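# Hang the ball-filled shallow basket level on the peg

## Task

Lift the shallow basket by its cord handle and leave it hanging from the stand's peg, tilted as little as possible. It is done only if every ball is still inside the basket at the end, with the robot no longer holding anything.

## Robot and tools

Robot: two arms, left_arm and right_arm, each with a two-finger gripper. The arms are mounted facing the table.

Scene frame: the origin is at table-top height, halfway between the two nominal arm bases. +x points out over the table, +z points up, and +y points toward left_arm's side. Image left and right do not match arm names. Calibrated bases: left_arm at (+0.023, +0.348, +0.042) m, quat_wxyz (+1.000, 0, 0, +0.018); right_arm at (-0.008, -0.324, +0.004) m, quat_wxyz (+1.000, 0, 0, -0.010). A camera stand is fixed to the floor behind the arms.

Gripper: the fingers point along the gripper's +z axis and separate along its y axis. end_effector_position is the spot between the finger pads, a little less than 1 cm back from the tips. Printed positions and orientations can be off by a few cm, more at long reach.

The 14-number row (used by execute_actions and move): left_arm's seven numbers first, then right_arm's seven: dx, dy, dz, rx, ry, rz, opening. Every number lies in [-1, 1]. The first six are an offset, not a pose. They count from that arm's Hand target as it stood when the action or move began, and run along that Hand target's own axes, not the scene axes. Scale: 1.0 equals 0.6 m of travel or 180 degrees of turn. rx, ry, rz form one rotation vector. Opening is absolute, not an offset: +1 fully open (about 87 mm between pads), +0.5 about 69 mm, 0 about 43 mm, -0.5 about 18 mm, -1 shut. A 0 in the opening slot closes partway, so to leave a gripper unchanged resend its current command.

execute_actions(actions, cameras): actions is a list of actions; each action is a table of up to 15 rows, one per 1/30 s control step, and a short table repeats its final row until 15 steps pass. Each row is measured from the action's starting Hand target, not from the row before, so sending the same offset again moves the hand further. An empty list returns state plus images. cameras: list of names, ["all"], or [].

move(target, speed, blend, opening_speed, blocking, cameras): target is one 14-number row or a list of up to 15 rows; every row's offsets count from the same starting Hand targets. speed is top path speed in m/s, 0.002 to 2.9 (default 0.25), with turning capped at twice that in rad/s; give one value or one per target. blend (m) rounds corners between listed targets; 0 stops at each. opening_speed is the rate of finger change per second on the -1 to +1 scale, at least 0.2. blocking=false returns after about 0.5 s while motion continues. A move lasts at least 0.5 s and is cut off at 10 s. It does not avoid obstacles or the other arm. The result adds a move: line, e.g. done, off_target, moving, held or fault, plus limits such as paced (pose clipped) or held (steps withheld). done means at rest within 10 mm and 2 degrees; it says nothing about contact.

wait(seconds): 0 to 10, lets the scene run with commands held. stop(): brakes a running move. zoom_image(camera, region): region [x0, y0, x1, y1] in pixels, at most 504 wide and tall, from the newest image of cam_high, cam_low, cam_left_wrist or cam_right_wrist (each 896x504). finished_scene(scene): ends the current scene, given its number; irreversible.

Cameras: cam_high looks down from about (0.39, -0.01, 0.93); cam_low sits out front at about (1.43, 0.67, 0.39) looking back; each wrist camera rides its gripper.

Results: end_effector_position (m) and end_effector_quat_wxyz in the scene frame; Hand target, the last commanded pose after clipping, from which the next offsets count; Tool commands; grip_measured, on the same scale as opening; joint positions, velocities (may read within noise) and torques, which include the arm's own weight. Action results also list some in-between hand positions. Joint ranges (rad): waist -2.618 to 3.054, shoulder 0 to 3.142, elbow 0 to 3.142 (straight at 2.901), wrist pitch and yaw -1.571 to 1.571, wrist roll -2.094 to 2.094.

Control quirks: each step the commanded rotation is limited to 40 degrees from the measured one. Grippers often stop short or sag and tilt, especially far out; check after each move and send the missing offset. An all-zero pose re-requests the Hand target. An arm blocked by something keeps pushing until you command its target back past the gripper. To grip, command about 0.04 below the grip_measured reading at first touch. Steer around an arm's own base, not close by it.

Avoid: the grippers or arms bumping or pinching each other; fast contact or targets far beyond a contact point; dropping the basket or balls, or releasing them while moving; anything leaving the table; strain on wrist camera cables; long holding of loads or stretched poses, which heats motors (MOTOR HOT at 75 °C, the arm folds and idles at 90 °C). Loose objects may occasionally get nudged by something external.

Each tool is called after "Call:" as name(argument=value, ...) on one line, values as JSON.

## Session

Call:
execute_actions(actions=[])

Call:
zoom_image(camera="cam_high", region=[350, 200, 600, 450])

Call:
zoom_image(camera="cam_low", region=[260, 130, 520, 330])

Scene clock: 0.00 s.
left_arm: end_effector_position=(+0.3515, +0.2853, +0.2308) grip_measured=+1.000 end_effector_quat_wxyz=(+0.563, -0.097, +0.818, -0.070) | right_arm: end_effector_position=(+0.3744, -0.1864, +0.2193) grip_measured=+1.000 end_effector_quat_wxyz=(+0.503, +0.062, +0.827, +0.244)
Joint positions: left_arm=[-0.318 0.948 0.665 -0.095 -0.258 -0.342 1] | right_arm=[0.267 1.26 0.933 -0.061 -0.121 0.478 1]
Joint velocities: within noise
Joint torques (N m): no reading
Heat: left arm: 23 °C; right arm: 25 °C.
Hand target: left_arm +0.3535, +0.2848, +0.2388; +0.571, -0.098, +0.812, -0.073 | right_arm +0.3748, -0.1863, +0.2239; +0.506, +0.062, +0.824, +0.245
Tool commands: left_gripper/opening=+1.0 right_gripper/opening=+1.0
camera_calibration:
cam_left_wrist: T_world_to_cam=[[0.0840941, -0.970352, 0.226594, 0.190655], [-0.935233, -0.15534, -0.318132, 0.471058], [0.343899, -0.185166, -0.920569, 0.289604], [0, 0, 0, 1]] pos_world=[0.324922, 0.311801, 0.373258]
cam_right_wrist: T_world_to_cam=[[0.145058, -0.875239, -0.461427, -0.1187], [-0.971726, -0.0382133, -0.232997, 0.427826], [0.186296, 0.482179, -0.856036, 0.351293], [0, 0, 0, 1]] pos_world=[0.367504, -0.256929, 0.34563]

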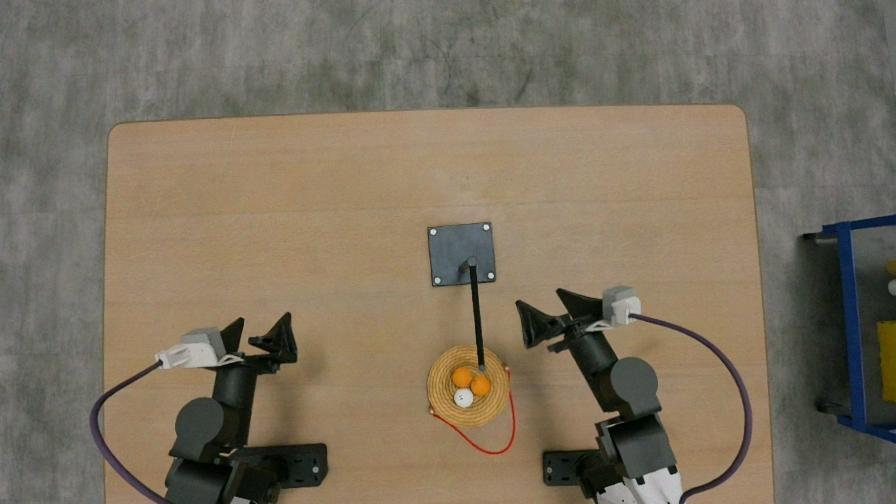

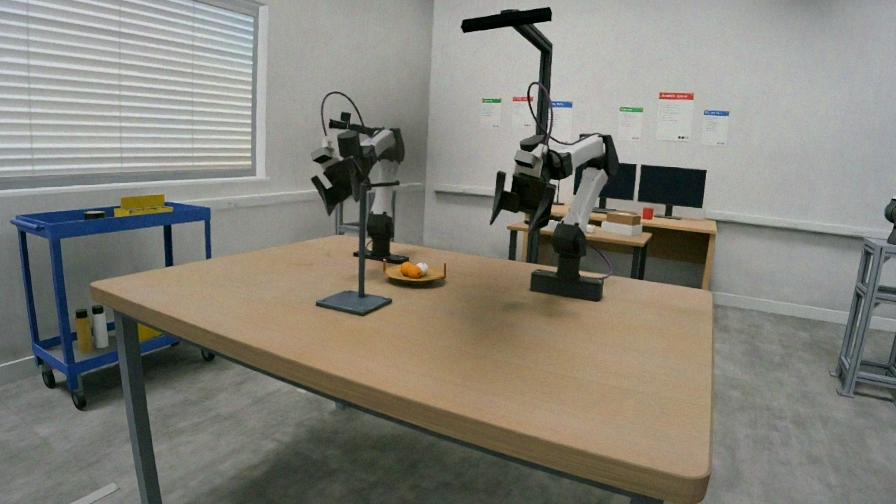

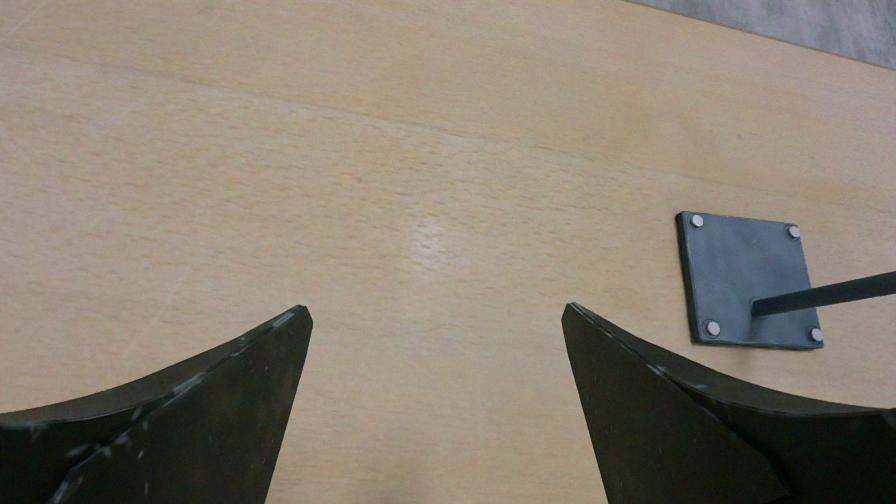

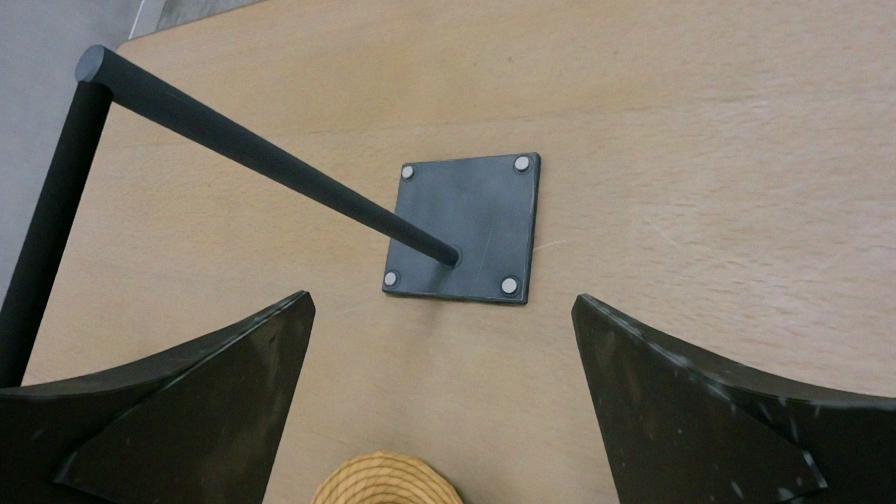

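Scaled by 2.016 from the camera's 896x504 image, which has a finer 1280x720 frame.

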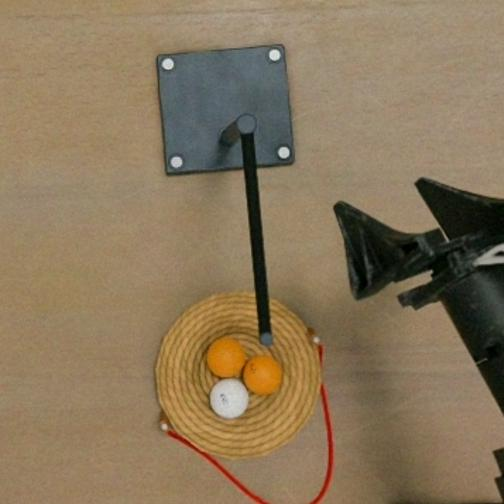

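Scaled by 1.938 from the camera's 896x504 image, which has a finer 1280x720 frame.

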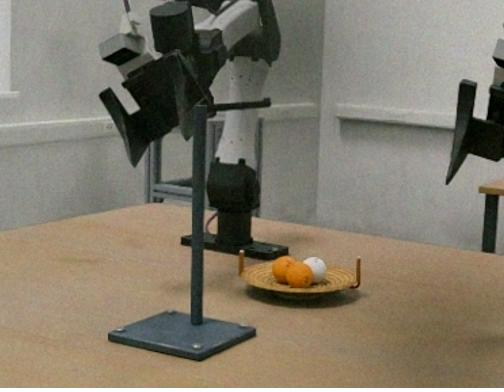

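Call:
zoom_image(camera="cam_high", region=[415, 350, 535, 470])

Scaled by 4.200 from the camera's 896x504 image, which has a finer 1280x720 frame.

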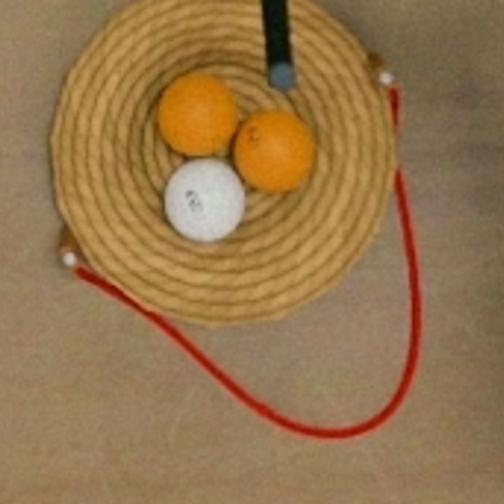

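Call:
move(target=[[0.157,-0.28,-0.238,0.1352,0.3879,0.3211,0.2,-0.075,-0.281,-0.329,0,0,0,0],[0.433,-0.591,-0.425,0.1352,0.3879,0.3211,0.2,-0.075,-0.281,-0.329,0,0,0,0]], blend=0.04, speed=0.25, cameras=["cam_high","cam_left_wrist"])

Scene clock: 6.43 s.
left_arm: end_effector_position=(+0.0532, -0.1161, +0.1681) grip_measured=+0.200 end_effector_quat_wxyz=(+0.047, +0.447, +0.890, -0.073) | right_arm: end_effector_position=(+0.2486, -0.4146, +0.2472) grip_measured=+0.000 end_effector_quat_wxyz=(+0.499, +0.069, +0.829, +0.243)
Joint positions: left_arm=[-1.495 2.459 2.621 -1.559 0.001 -0.529 0.6] | right_arm=[-0.897 1.173 1.126 -0.931 -1.09 -0.385 0.5]
Joint torques (N m): left_arm=[0.32 -11.23 6.39 0.79 0.02 -0.31] | right_arm=[-0.62 -2.37 9.8 1.05 -0.55 -0.02]
Heat: left arm: 24 °C; right arm: 26 °C.
Hand target: left_arm +0.0547, -0.1204, +0.1690; +0.000, +0.446, +0.895, +0.000 | right_arm +0.2504, -0.4166, +0.2537; +0.506, +0.062, +0.824, +0.246
Off the commanded pose: left_arm 0.005 m, 10 deg | right_arm 0.007 m, 1 deg.
joint read past its limit (left arm) — joint 4 (wrist pitch), lower limit.
joint sent to its limit (left arm) — joint 4 (wrist pitch), lower limit. The joint targets are off in orientation, not in position.
move: off_target (left_arm)
camera_calibration:
cam_left_wrist: T_world_to_cam=[[-0.799811, -0.594112, 0.0856386, -0.0451255], [-0.405939, 0.640461, 0.651938, 0.0109544], [-0.442172, 0.486663, -0.753421, 0.351861], [0, 0, 0, 1]] pos_world=[0.123938, -0.205063, 0.261822]
Images, in order (width x height): cam_high 896x504, cam_left_wrist 896x504.

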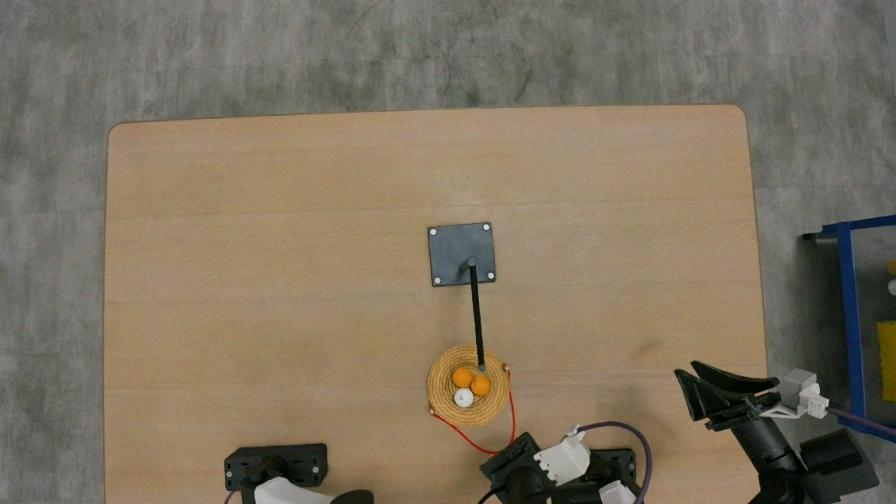

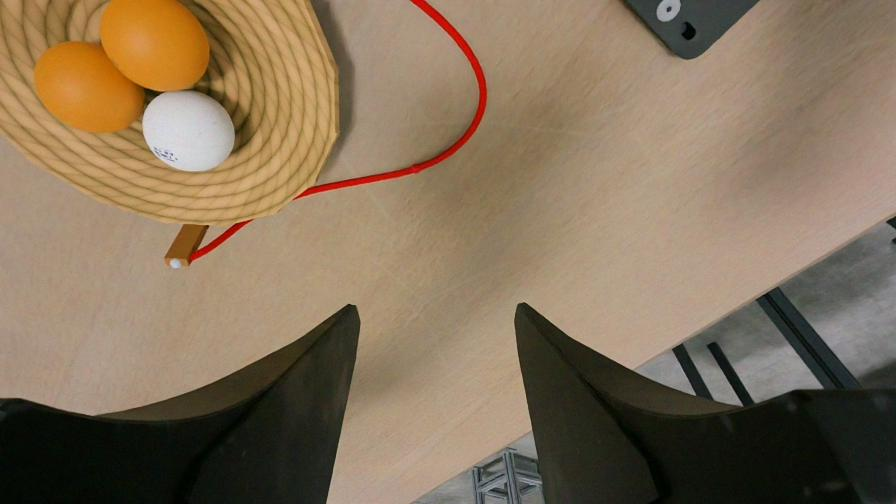

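Call:
move(target=[-0.017,-0.064,0.19,0,0,0,0,0,0,0,0,0,0,0], speed=0.15, cameras=["cam_left_wrist"])

Scene clock: 8.43 s.
left_arm: end_effector_position=(+0.0322, -0.1428, +0.0541) grip_measured=+0.000 end_effector_quat_wxyz=(+0.011, +0.447, +0.894, -0.020) | right_arm: end_effector_position=(+0.2486, -0.4146, +0.2472) grip_measured=+0.000 end_effector_quat_wxyz=(+0.499, +0.069, +0.829, +0.243)
Joint positions: left_arm=[-1.54 2.819 2.844 -1.55 0.001 -0.578 0.5] | right_arm=[-0.897 1.173 1.126 -0.931 -1.09 -0.385 0.5]
Joint torques (N m): left_arm=[-0.47 -12.96 6.48 0.71 -0.04 -0.31] | right_arm=[-0.59 -2.36 9.8 1.04 -0.55 -0.01]
Heat: left arm: 24 °C; right arm: 26 °C.
Hand target: left_arm +0.0302, -0.1516, +0.0550; +0.000, +0.446, +0.895, +0.000 | right_arm +0.2504, -0.4166, +0.2537; +0.506, +0.062, +0.824, +0.246
Off the commanded pose: left_arm 0.009 m, 3 deg | right_arm 0.007 m, 1 deg.
elbow stopped short (left arm): the move would have taken joint 3 (elbow) straighter than the controller allows.
move: off_target (left_arm)
camera_calibration:
cam_left_wrist: T_world_to_cam=[[-0.796301, -0.604455, 0.0232411, -0.0661885], [-0.397014, 0.551237, 0.733838, 0.0763919], [-0.456383, 0.575129, -0.678927, 0.278786], [0, 0, 0, 1]] pos_world=[0.104856, -0.242456, 0.134754]
Images, in order (width x height): cam_left_wrist 896x504.

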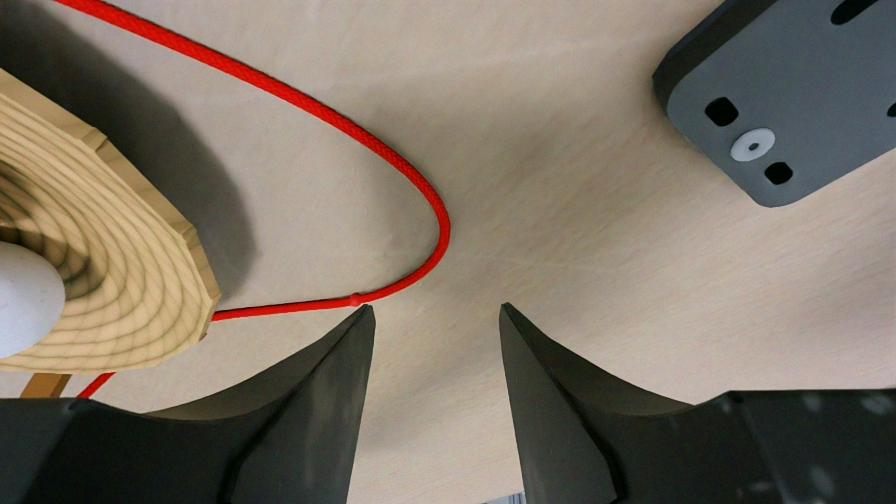

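Call:
move(target=[0,-0.008,0.062,0,0,0,-0.1,0,0,0,0,0,0,0], speed=0.06, cameras=["cam_left_wrist"])

Scene clock: 9.93 s.
left_arm: end_effector_position=(+0.0304, -0.1467, +0.0210) grip_measured=-0.100 end_effector_quat_wxyz=(+0.006, +0.446, +0.895, -0.011) | right_arm: end_effector_position=(+0.2486, -0.4146, +0.2472) grip_measured=+0.000 end_effector_quat_wxyz=(+0.499, +0.069, +0.829, +0.243)
Joint positions: left_arm=[-1.544 2.886 2.844 -1.503 0.001 -0.584 0.45] | right_arm=[-0.897 1.173 1.126 -0.931 -1.09 -0.385 0.5]
Joint torques (N m): left_arm=[-0.85 -12.55 6.43 0.67 -0.07 -0.32] | right_arm=[-0.61 -2.36 9.8 1.04 -0.55 -0.01]
Heat: left arm: 24 °C; right arm: 26 °C.
Hand target: left_arm +0.0265, -0.1545, +0.0178; +0.000, +0.446, +0.895, +0.000 | right_arm +0.2504, -0.4166, +0.2537; +0.506, +0.062, +0.824, +0.246
Off the commanded pose: left_arm 0.009 m, 1 deg | right_arm 0.007 m, 1 deg.
elbow stopped short (left arm): the move would have taken joint 3 (elbow) straighter than the controller allows.
move: done
camera_calibration:
cam_left_wrist: T_world_to_cam=[[-0.795074, -0.606397, 0.0118292, -0.0693838], [-0.396924, 0.534974, 0.745825, 0.0994354], [-0.458594, 0.588291, -0.666037, 0.259394], [0, 0, 0, 1]] pos_world=[0.10326, -0.247869, 0.0994256]
Images, in order (width x height): cam_left_wrist 896x504.

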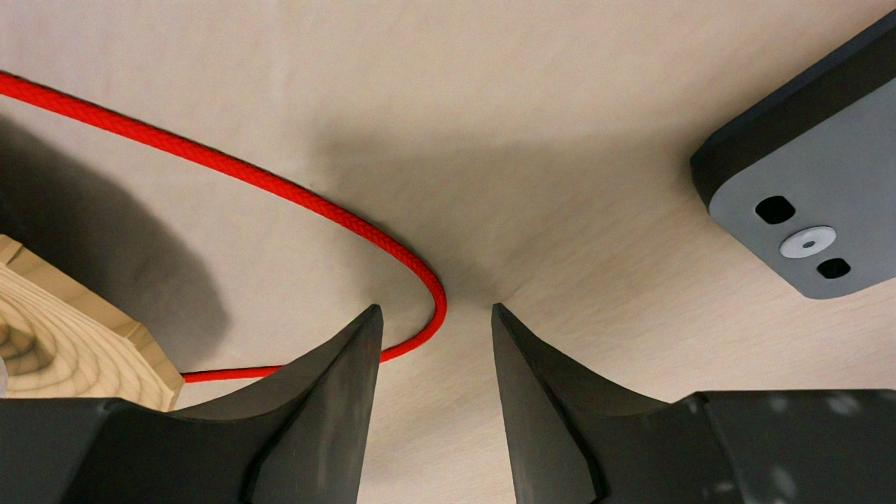

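Call:
move(target=[0.004,0,0.025,0,0,0,-0.1,0,0,0,0,0,0,0], speed=0.04, cameras=["cam_left_wrist"])

Scene clock: 14.80 s.
left_arm: end_effector_position=(+0.0302, -0.1481, +0.0185) grip_measured=-0.100 end_effector_quat_wxyz=(+0.007, +0.446, +0.895, -0.012) | right_arm: end_effector_position=(+0.2486, -0.4146, +0.2472) grip_measured=+0.000 end_effector_quat_wxyz=(+0.499, +0.069, +0.829, +0.243)
Joint positions: left_arm=[-1.544 2.895 2.852 -1.499 0.001 -0.584 0.45] | right_arm=[-0.897 1.173 1.126 -0.931 -1.09 -0.385 0.5]
Joint torques (N m): left_arm=[-1.07 -10.74 5.97 0.73 -0.07 -0.31] | right_arm=[-0.58 -2.4 9.8 1.04 -0.55 -0.01]
Heat: left arm: 27 °C; right arm: 27 °C.
Hand target: left_arm +0.0251, -0.1525, +0.0027; +0.000, +0.446, +0.895, +0.000 | right_arm +0.2504, -0.4166, +0.2537; +0.506, +0.062, +0.824, +0.246
Off the commanded pose: left_arm 0.017 m, 2 deg | right_arm 0.007 m, 1 deg.
elbow stopped short (left arm): the move would have taken joint 3 (elbow) straighter than the controller allows.
move: off_target (left_arm)
camera_calibration:
cam_left_wrist: T_world_to_cam=[[-0.795081, -0.606346, 0.0137903, -0.0703398], [-0.396795, 0.537231, 0.744269, 0.102449], [-0.458693, 0.586283, -0.667737, 0.258199], [0, 0, 0, 1]] pos_world=[0.10316, -0.249067, 0.0971297]
Images, in order (width x height): cam_left_wrist 896x504.

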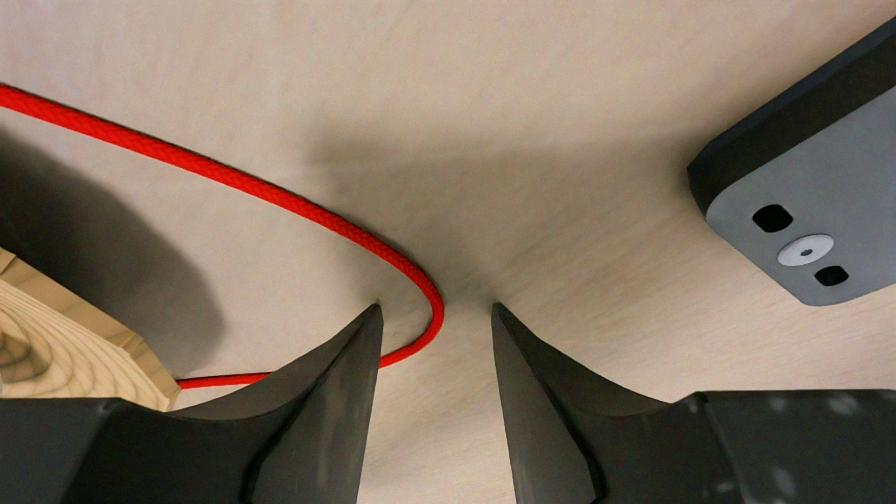

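Call:
zoom_image(camera="cam_left_wrist", region=[340, 260, 540, 400])

Scaled by 2.520 from the camera's 896x504 image, which has a finer 1280x720 frame.

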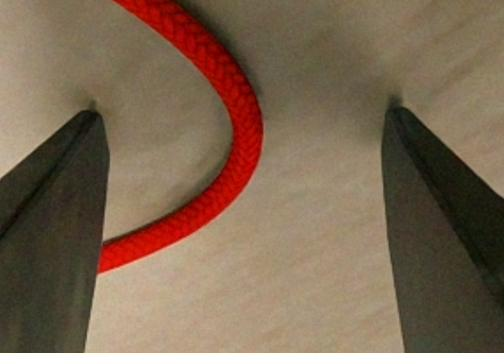

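Call:
move(target=[0,0,-0.006,0,0,0,-1,0,0,0,0,0,0,0], opening_speed=0.6, cameras=["cam_left_wrist"])

Scene clock: 16.87 s.
left_arm: end_effector_position=(+0.0273, -0.1495, +0.0184) grip_measured=-0.901 end_effector_quat_wxyz=(+0.006, +0.447, +0.894, -0.016) | right_arm: end_effector_position=(+0.2486, -0.4146, +0.2472) grip_measured=+0.000 end_effector_quat_wxyz=(+0.499, +0.069, +0.829, +0.243)
Joint positions: left_arm=[-1.548 2.895 2.852 -1.495 0.006 -0.587 0.049] | right_arm=[-0.897 1.173 1.126 -0.931 -1.09 -0.385 0.5]
Joint torques (N m): left_arm=[-0.77 -11.33 5.83 0.66 -0.1 -0.27] | right_arm=[-0.61 -2.36 9.8 1.04 -0.55 -0.01]
Heat: left arm: 28 °C; right arm: 27 °C.
Hand target: left_arm +0.0251, -0.1525, +0.0063; +0.000, +0.446, +0.895, +0.000 | right_arm +0.2504, -0.4166, +0.2537; +0.506, +0.062, +0.824, +0.246
Off the commanded pose: left_arm 0.013 m, 2 deg | right_arm 0.007 m, 1 deg.
elbow stopped short (left arm): the move would have taken joint 3 (elbow) straighter than the controller allows.
move: off_target (left_arm)
camera_calibration:
cam_left_wrist: T_world_to_cam=[[-0.796246, -0.604626, 0.0204757, -0.0733377], [-0.392456, 0.542, 0.743111, 0.102644], [-0.460403, 0.583664, -0.668854, 0.257321], [0, 0, 0, 1]] pos_world=[0.10036, -0.250164, 0.0973363]
Images, in order (width x height): cam_left_wrist 896x504.

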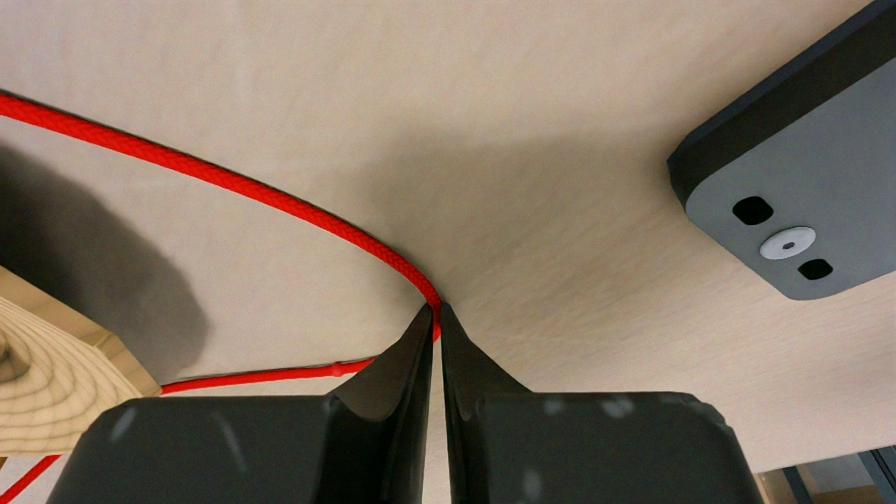

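Call:
move(target=[[-0.009,0.088,-0.142,0,0,0,-1,0,0,0,0,0,0,0],[-0.049,0.287,-0.317,0,0,0,-1,0,0,0,0,0,0,0]], speed=0.1, blend=[0.03,0], cameras=["all"])

Call:
zoom_image(camera="cam_low", region=[300, 120, 520, 310])

Scene clock: 20.47 s.
left_arm: end_effector_position=(+0.1807, -0.0765, +0.1753) grip_measured=-0.901 end_effector_quat_wxyz=(+0.062, +0.436, +0.896, -0.060) | right_arm: end_effector_position=(+0.2486, -0.4146, +0.2472) grip_measured=+0.000 end_effector_quat_wxyz=(+0.499, +0.069, +0.829, +0.243)
Joint positions: left_arm=[-1.222 2.412 2.565 -1.553 0.006 -0.281 0.049] | right_arm=[-0.897 1.173 1.126 -0.931 -1.09 -0.385 0.5]
Joint torques (N m): left_arm=[-0.05 -15.82 4.29 0.7 -0.03 0.03] | right_arm=[-0.61 -2.37 9.8 1.04 -0.55 -0.01]
Heat: left arm: 30 °C; right arm: 28 °C.
Hand target: left_arm +0.1802, -0.0725, +0.1968; +0.000, +0.446, +0.895, +0.000 | right_arm +0.2504, -0.4166, +0.2537; +0.506, +0.062, +0.824, +0.246
Off the commanded pose: left_arm 0.022 m, 10 deg | right_arm 0.007 m, 1 deg.
joint sent to its limit (left arm) — joint 4 (wrist pitch), lower limit. The joint targets are off in orientation, not in position.
move: off_target (left_arm)
camera_calibration:
cam_left_wrist: T_world_to_cam=[[-0.784924, -0.617436, 0.0516334, 0.0812], [-0.446964, 0.621975, 0.642938, 0.0402283], [-0.429088, 0.48158, -0.764176, 0.393459], [0, 0, 0, 1]] pos_world=[0.250545, -0.164367, 0.270615]
cam_right_wrist: T_world_to_cam=[[0.131136, -0.874486, -0.466989, -0.282157], [-0.974553, -0.0273309, -0.222486, 0.305976], [0.181798, 0.484281, -0.855816, 0.510528], [0, 0, 0, 1]] pos_world=[0.242378, -0.485618, 0.373229]

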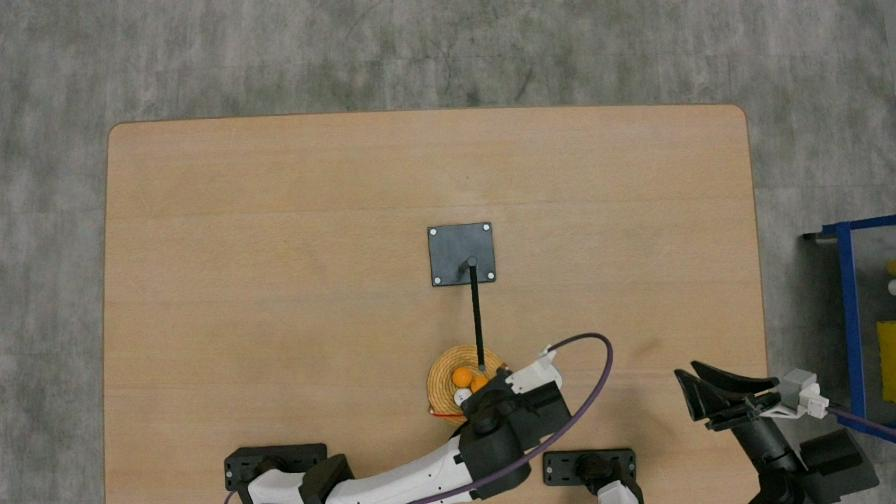

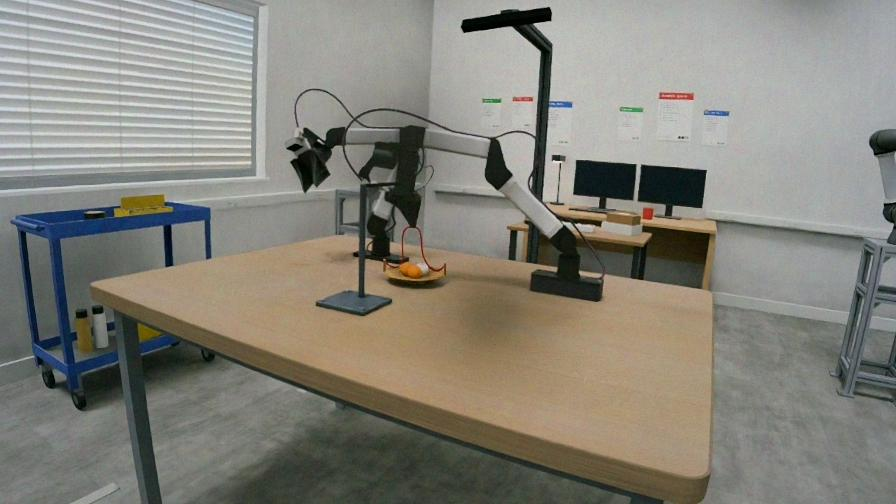

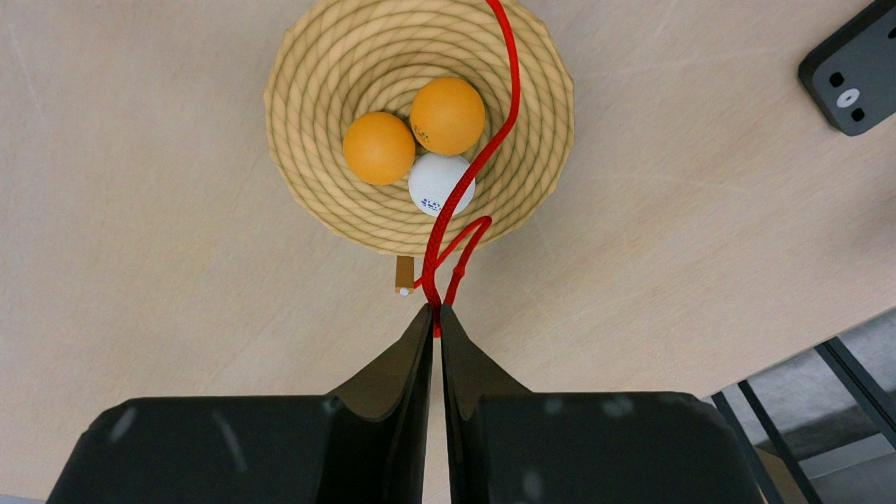

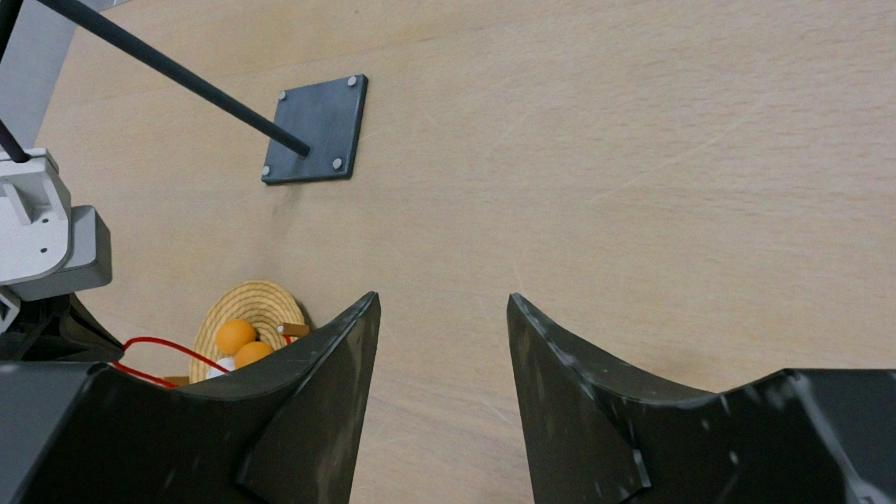

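Scaled by 2.291 from the camera's 896x504 image, which has a finer 1280x720 frame.

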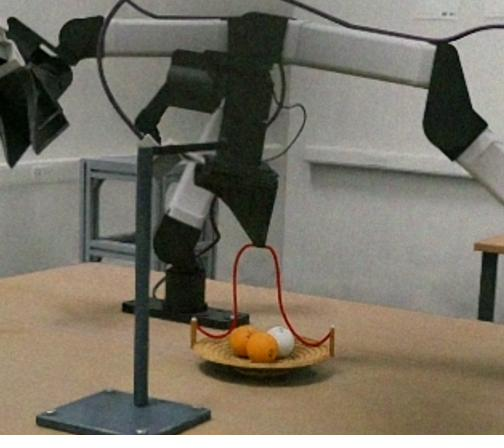

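Call:
move(target=[[0,0,-0.1,0,0,0,-1,0,0,0,0,0,0,0]], speed=0.06, cameras=["cam_low","cam_left_wrist"])

Call:
zoom_image(camera="cam_low", region=[300, 120, 520, 310])

Scene clock: 22.87 s.
left_arm: end_effector_position=(+0.1801, -0.0751, +0.2282) grip_measured=-0.901 end_effector_quat_wxyz=(+0.111, +0.433, +0.889, -0.104) | right_arm: end_effector_position=(+0.2486, -0.4146, +0.2472) grip_measured=+0.000 end_effector_quat_wxyz=(+0.499, +0.069, +0.829, +0.243)
Joint positions: left_arm=[-1.222 2.304 2.591 -1.553 0.006 -0.281 0.049] | right_arm=[-0.897 1.173 1.126 -0.931 -1.09 -0.385 0.5]
Joint torques (N m): left_arm=[0.18 -15.09 6.24 1 0.05 -0.07] | right_arm=[-0.61 -2.37 9.8 1.04 -0.55 -0.01]
Heat: left arm: 32 °C; right arm: 28 °C.
Hand target: left_arm +0.1801, -0.0726, +0.2567; +0.000, +0.446, +0.895, +0.000 | right_arm +0.2504, -0.4166, +0.2537; +0.506, +0.062, +0.824, +0.246
Off the commanded pose: left_arm 0.029 m, 18 deg | right_arm 0.007 m, 1 deg.
joint sent to its limit (left arm) — joint 4 (wrist pitch), lower limit. The joint targets are off in orientation, not in position.
move: off_target (left_arm)
camera_calibration:
cam_left_wrist: T_world_to_cam=[[-0.788595, -0.608573, 0.0880765, 0.0718571], [-0.476327, 0.695151, 0.538404, 0.0396452], [-0.388884, 0.382629, -0.838072, 0.435219], [0, 0, 0, 1]] pos_world=[0.2448, -0.150357, 0.337071]
Images, in order (width x height): cam_low 896x504, cam_left_wrist 896x504.

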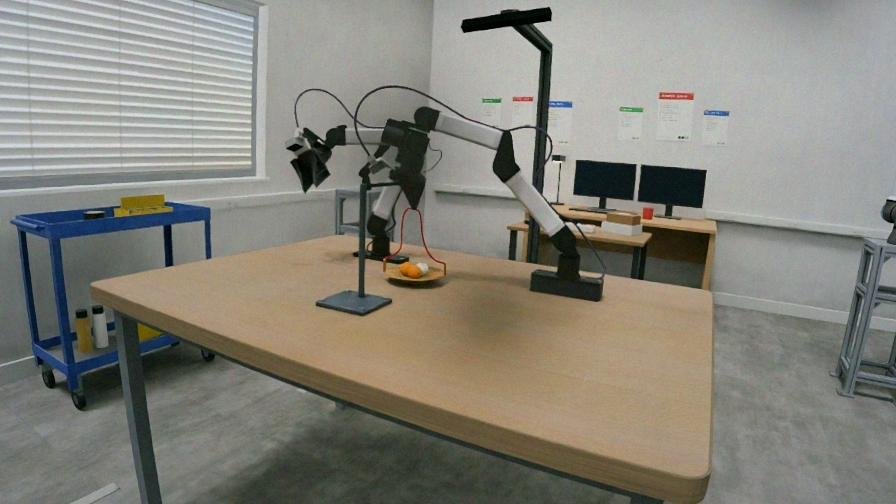

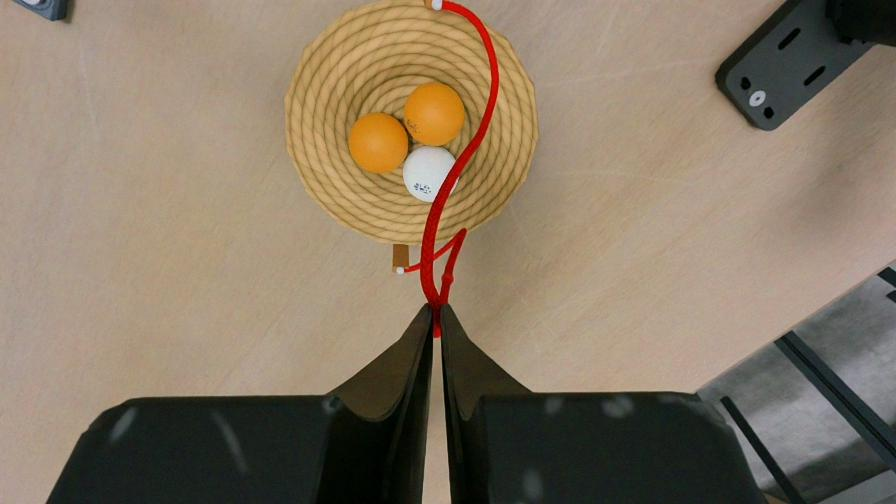

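Scaled by 2.291 from the camera's 896x504 image, which has a finer 1280x720 frame.

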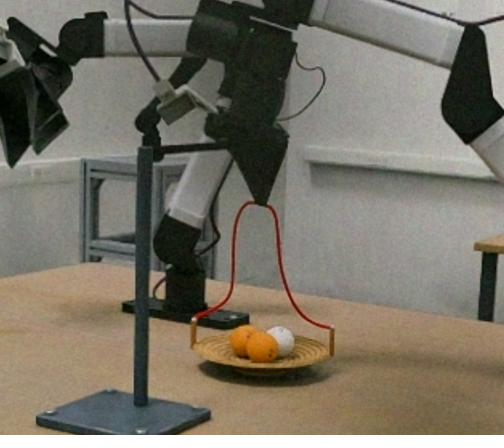

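Call:
move(target=[[0,0,-0.06,0,0,0,-1,0,0,0,0,0,0,0],[0,0,-0.13,0,0,0,-1,0,0,0,0,0,0,0]], speed=[0.06,0.04], blend=[0.01,0], cameras=["cam_low","cam_left_wrist"])

Call:
zoom_image(camera="cam_low", region=[300, 120, 520, 310])

Scene clock: 27.80 s.
left_arm: end_effector_position=(+0.1809, -0.0775, +0.3024) grip_measured=-0.901 end_effector_quat_wxyz=(+0.190, +0.423, +0.868, -0.176) | right_arm: end_effector_position=(+0.2486, -0.4146, +0.2472) grip_measured=+0.000 end_effector_quat_wxyz=(+0.499, +0.069, +0.829, +0.243)
Joint positions: left_arm=[-1.222 2.224 2.744 -1.565 0.007 -0.281 0.049] | right_arm=[-0.897 1.173 1.126 -0.931 -1.09 -0.385 0.5]
Joint torques (N m): left_arm=[0.38 -14.31 5.96 1.48 0.08 -0.17] | right_arm=[-0.61 -2.37 9.81 1.04 -0.55 -0.01]
Heat: left arm: 35 °C; right arm: 28 °C.
Hand target: left_arm +0.1801, -0.0726, +0.3347; +0.000, +0.446, +0.895, +0.000 | right_arm +0.2504, -0.4166, +0.2537; +0.506, +0.062, +0.824, +0.246
Off the commanded pose: left_arm 0.033 m, 30 deg | right_arm 0.007 m, 1 deg.
joint read past its limit (left arm) — joint 4 (wrist pitch), lower limit.
joint sent to its limit (left arm) — joint 4 (wrist pitch), lower limit. The joint targets are off in orientation, not in position.
move: off_target (left_arm)
camera_calibration:
cam_left_wrist: T_world_to_cam=[[-0.798479, -0.584177, 0.145496, 0.0507934], [-0.512138, 0.786167, 0.345913, 0.0735197], [-0.316459, 0.20169, -0.926917, 0.498331], [0, 0, 0, 1]] pos_world=[0.235911, -0.128635, 0.42909]
Images, in order (width x height): cam_low 896x504, cam_left_wrist 896x504.

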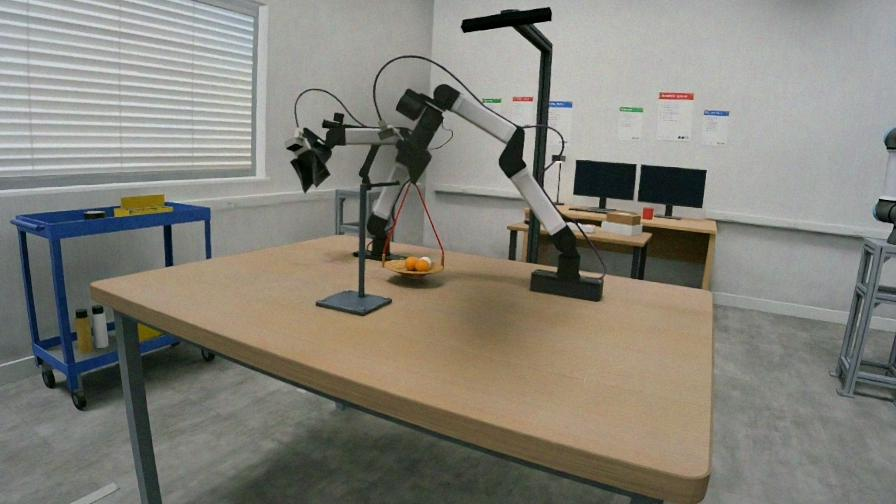

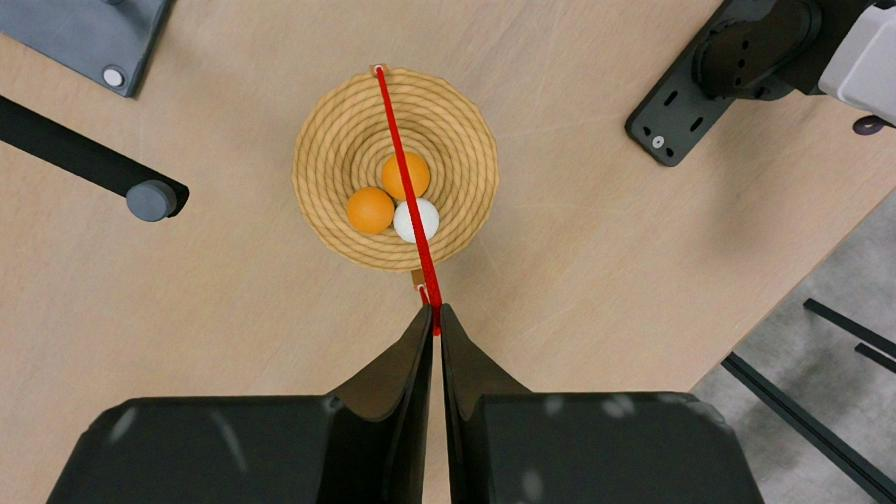

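Scaled by 2.291 from the camera's 896x504 image, which has a finer 1280x720 frame.

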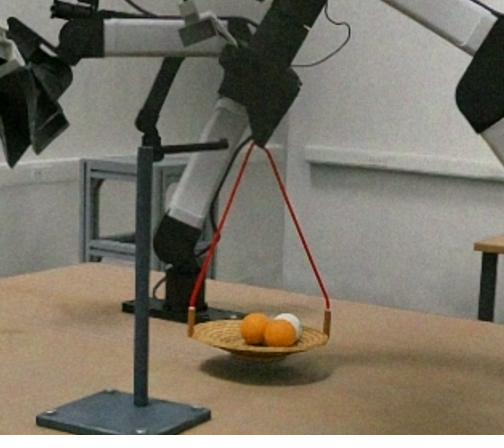

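Call:
move(target=[[0.045,-0.06,-0.033,0,0,0,-1,0,0,0,0,0,0,0],[0.045,-0.06,-0.125,0.0807,-0.2411,0.1949,-1,0,0,0,0,0,0,0]], speed=0.07, blend=[0.02,0], cameras=["cam_high","cam_low","cam_left_wrist"])

Call:
zoom_image(camera="cam_low", region=[300, 120, 520, 310])

Scene clock: 39.23 s.
left_arm: end_effector_position=(+0.1339, -0.0787, +0.3630) grip_measured=-0.901 end_effector_quat_wxyz=(+0.250, +0.603, +0.719, -0.240) | right_arm: end_effector_position=(+0.2486, -0.4146, +0.2472) grip_measured=+0.000 end_effector_quat_wxyz=(+0.499, +0.069, +0.829, +0.243)
Joint positions: left_arm=[-1.309 2.145 2.843 -1.57 0.123 0.078 0.049] | right_arm=[-0.897 1.173 1.126 -0.931 -1.09 -0.385 0.5]
Joint torques (N m): left_arm=[0.77 -13.33 5.53 1.87 0.15 0.01] | right_arm=[-0.59 -2.37 9.81 1.04 -0.55 -0.01]
Heat: left arm: 39 °C; right arm: 29 °C.
Hand target: left_arm +0.1350, -0.0727, +0.3975; +0.215, +0.621, +0.723, -0.214 (not the last commanded pose) | right_arm +0.2504, -0.4166, +0.2537; +0.506, +0.062, +0.824, +0.246
Off the commanded pose: left_arm 0.047 m, 10 deg | right_arm 0.007 m, 1 deg.
elbow stopped short (left arm): the move would have taken joint 3 (elbow) straighter than the controller allows.
joint read past its limit (left arm) — joint 4 (wrist pitch), lower limit.
move: off_target (left_arm; path cut at 10 s); path passed 1 of 2 targets
camera_calibration:
cam_left_wrist: T_world_to_cam=[[-0.985578, -0.163091, 0.0451334, 0.0984626], [-0.154327, 0.975685, 0.155636, 0.0655322], [-0.0694188, 0.146426, -0.986783, 0.524129], [0, 0, 0, 1]] pos_world=[0.14354, -0.124627, 0.502559]
Images, in order (width x height): cam_high 896x504, cam_low 896x504, cam_left_wrist 896x504.

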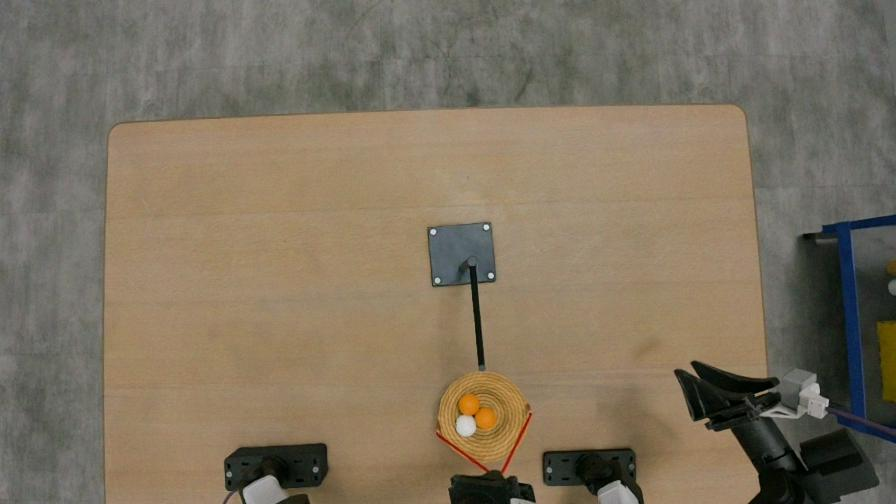

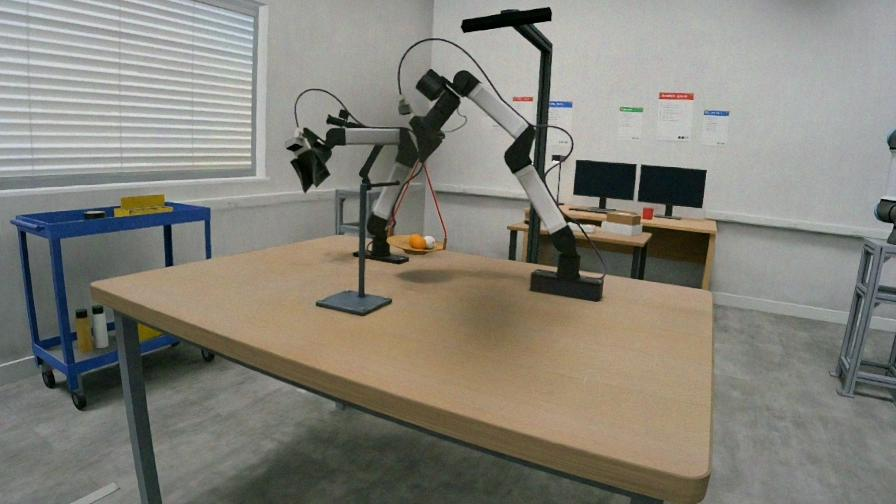

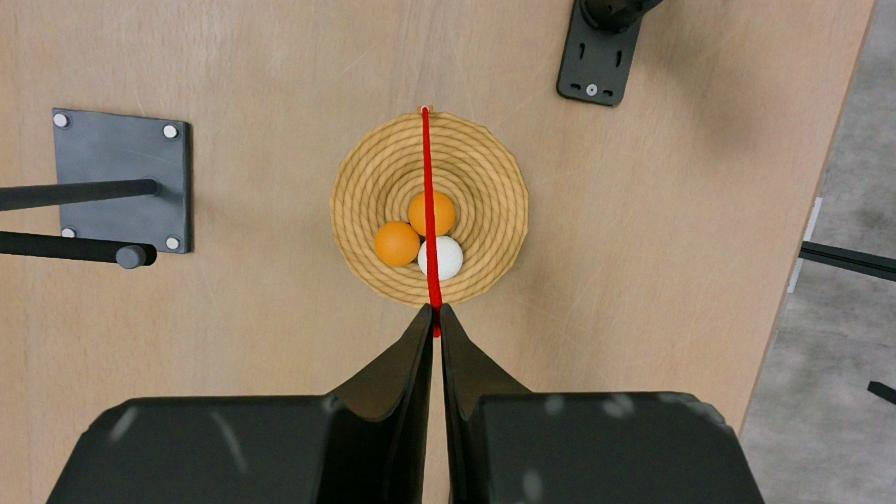

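Scaled by 2.291 from the camera's 896x504 image, which has a finer 1280x720 frame.

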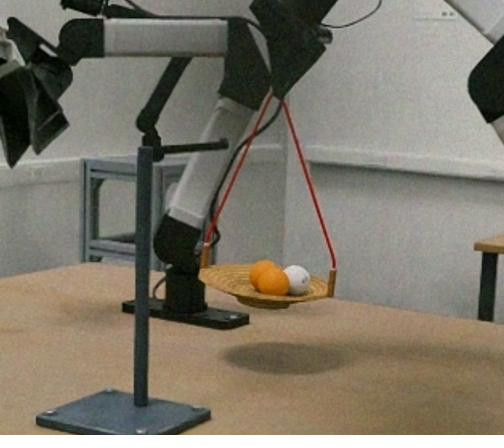

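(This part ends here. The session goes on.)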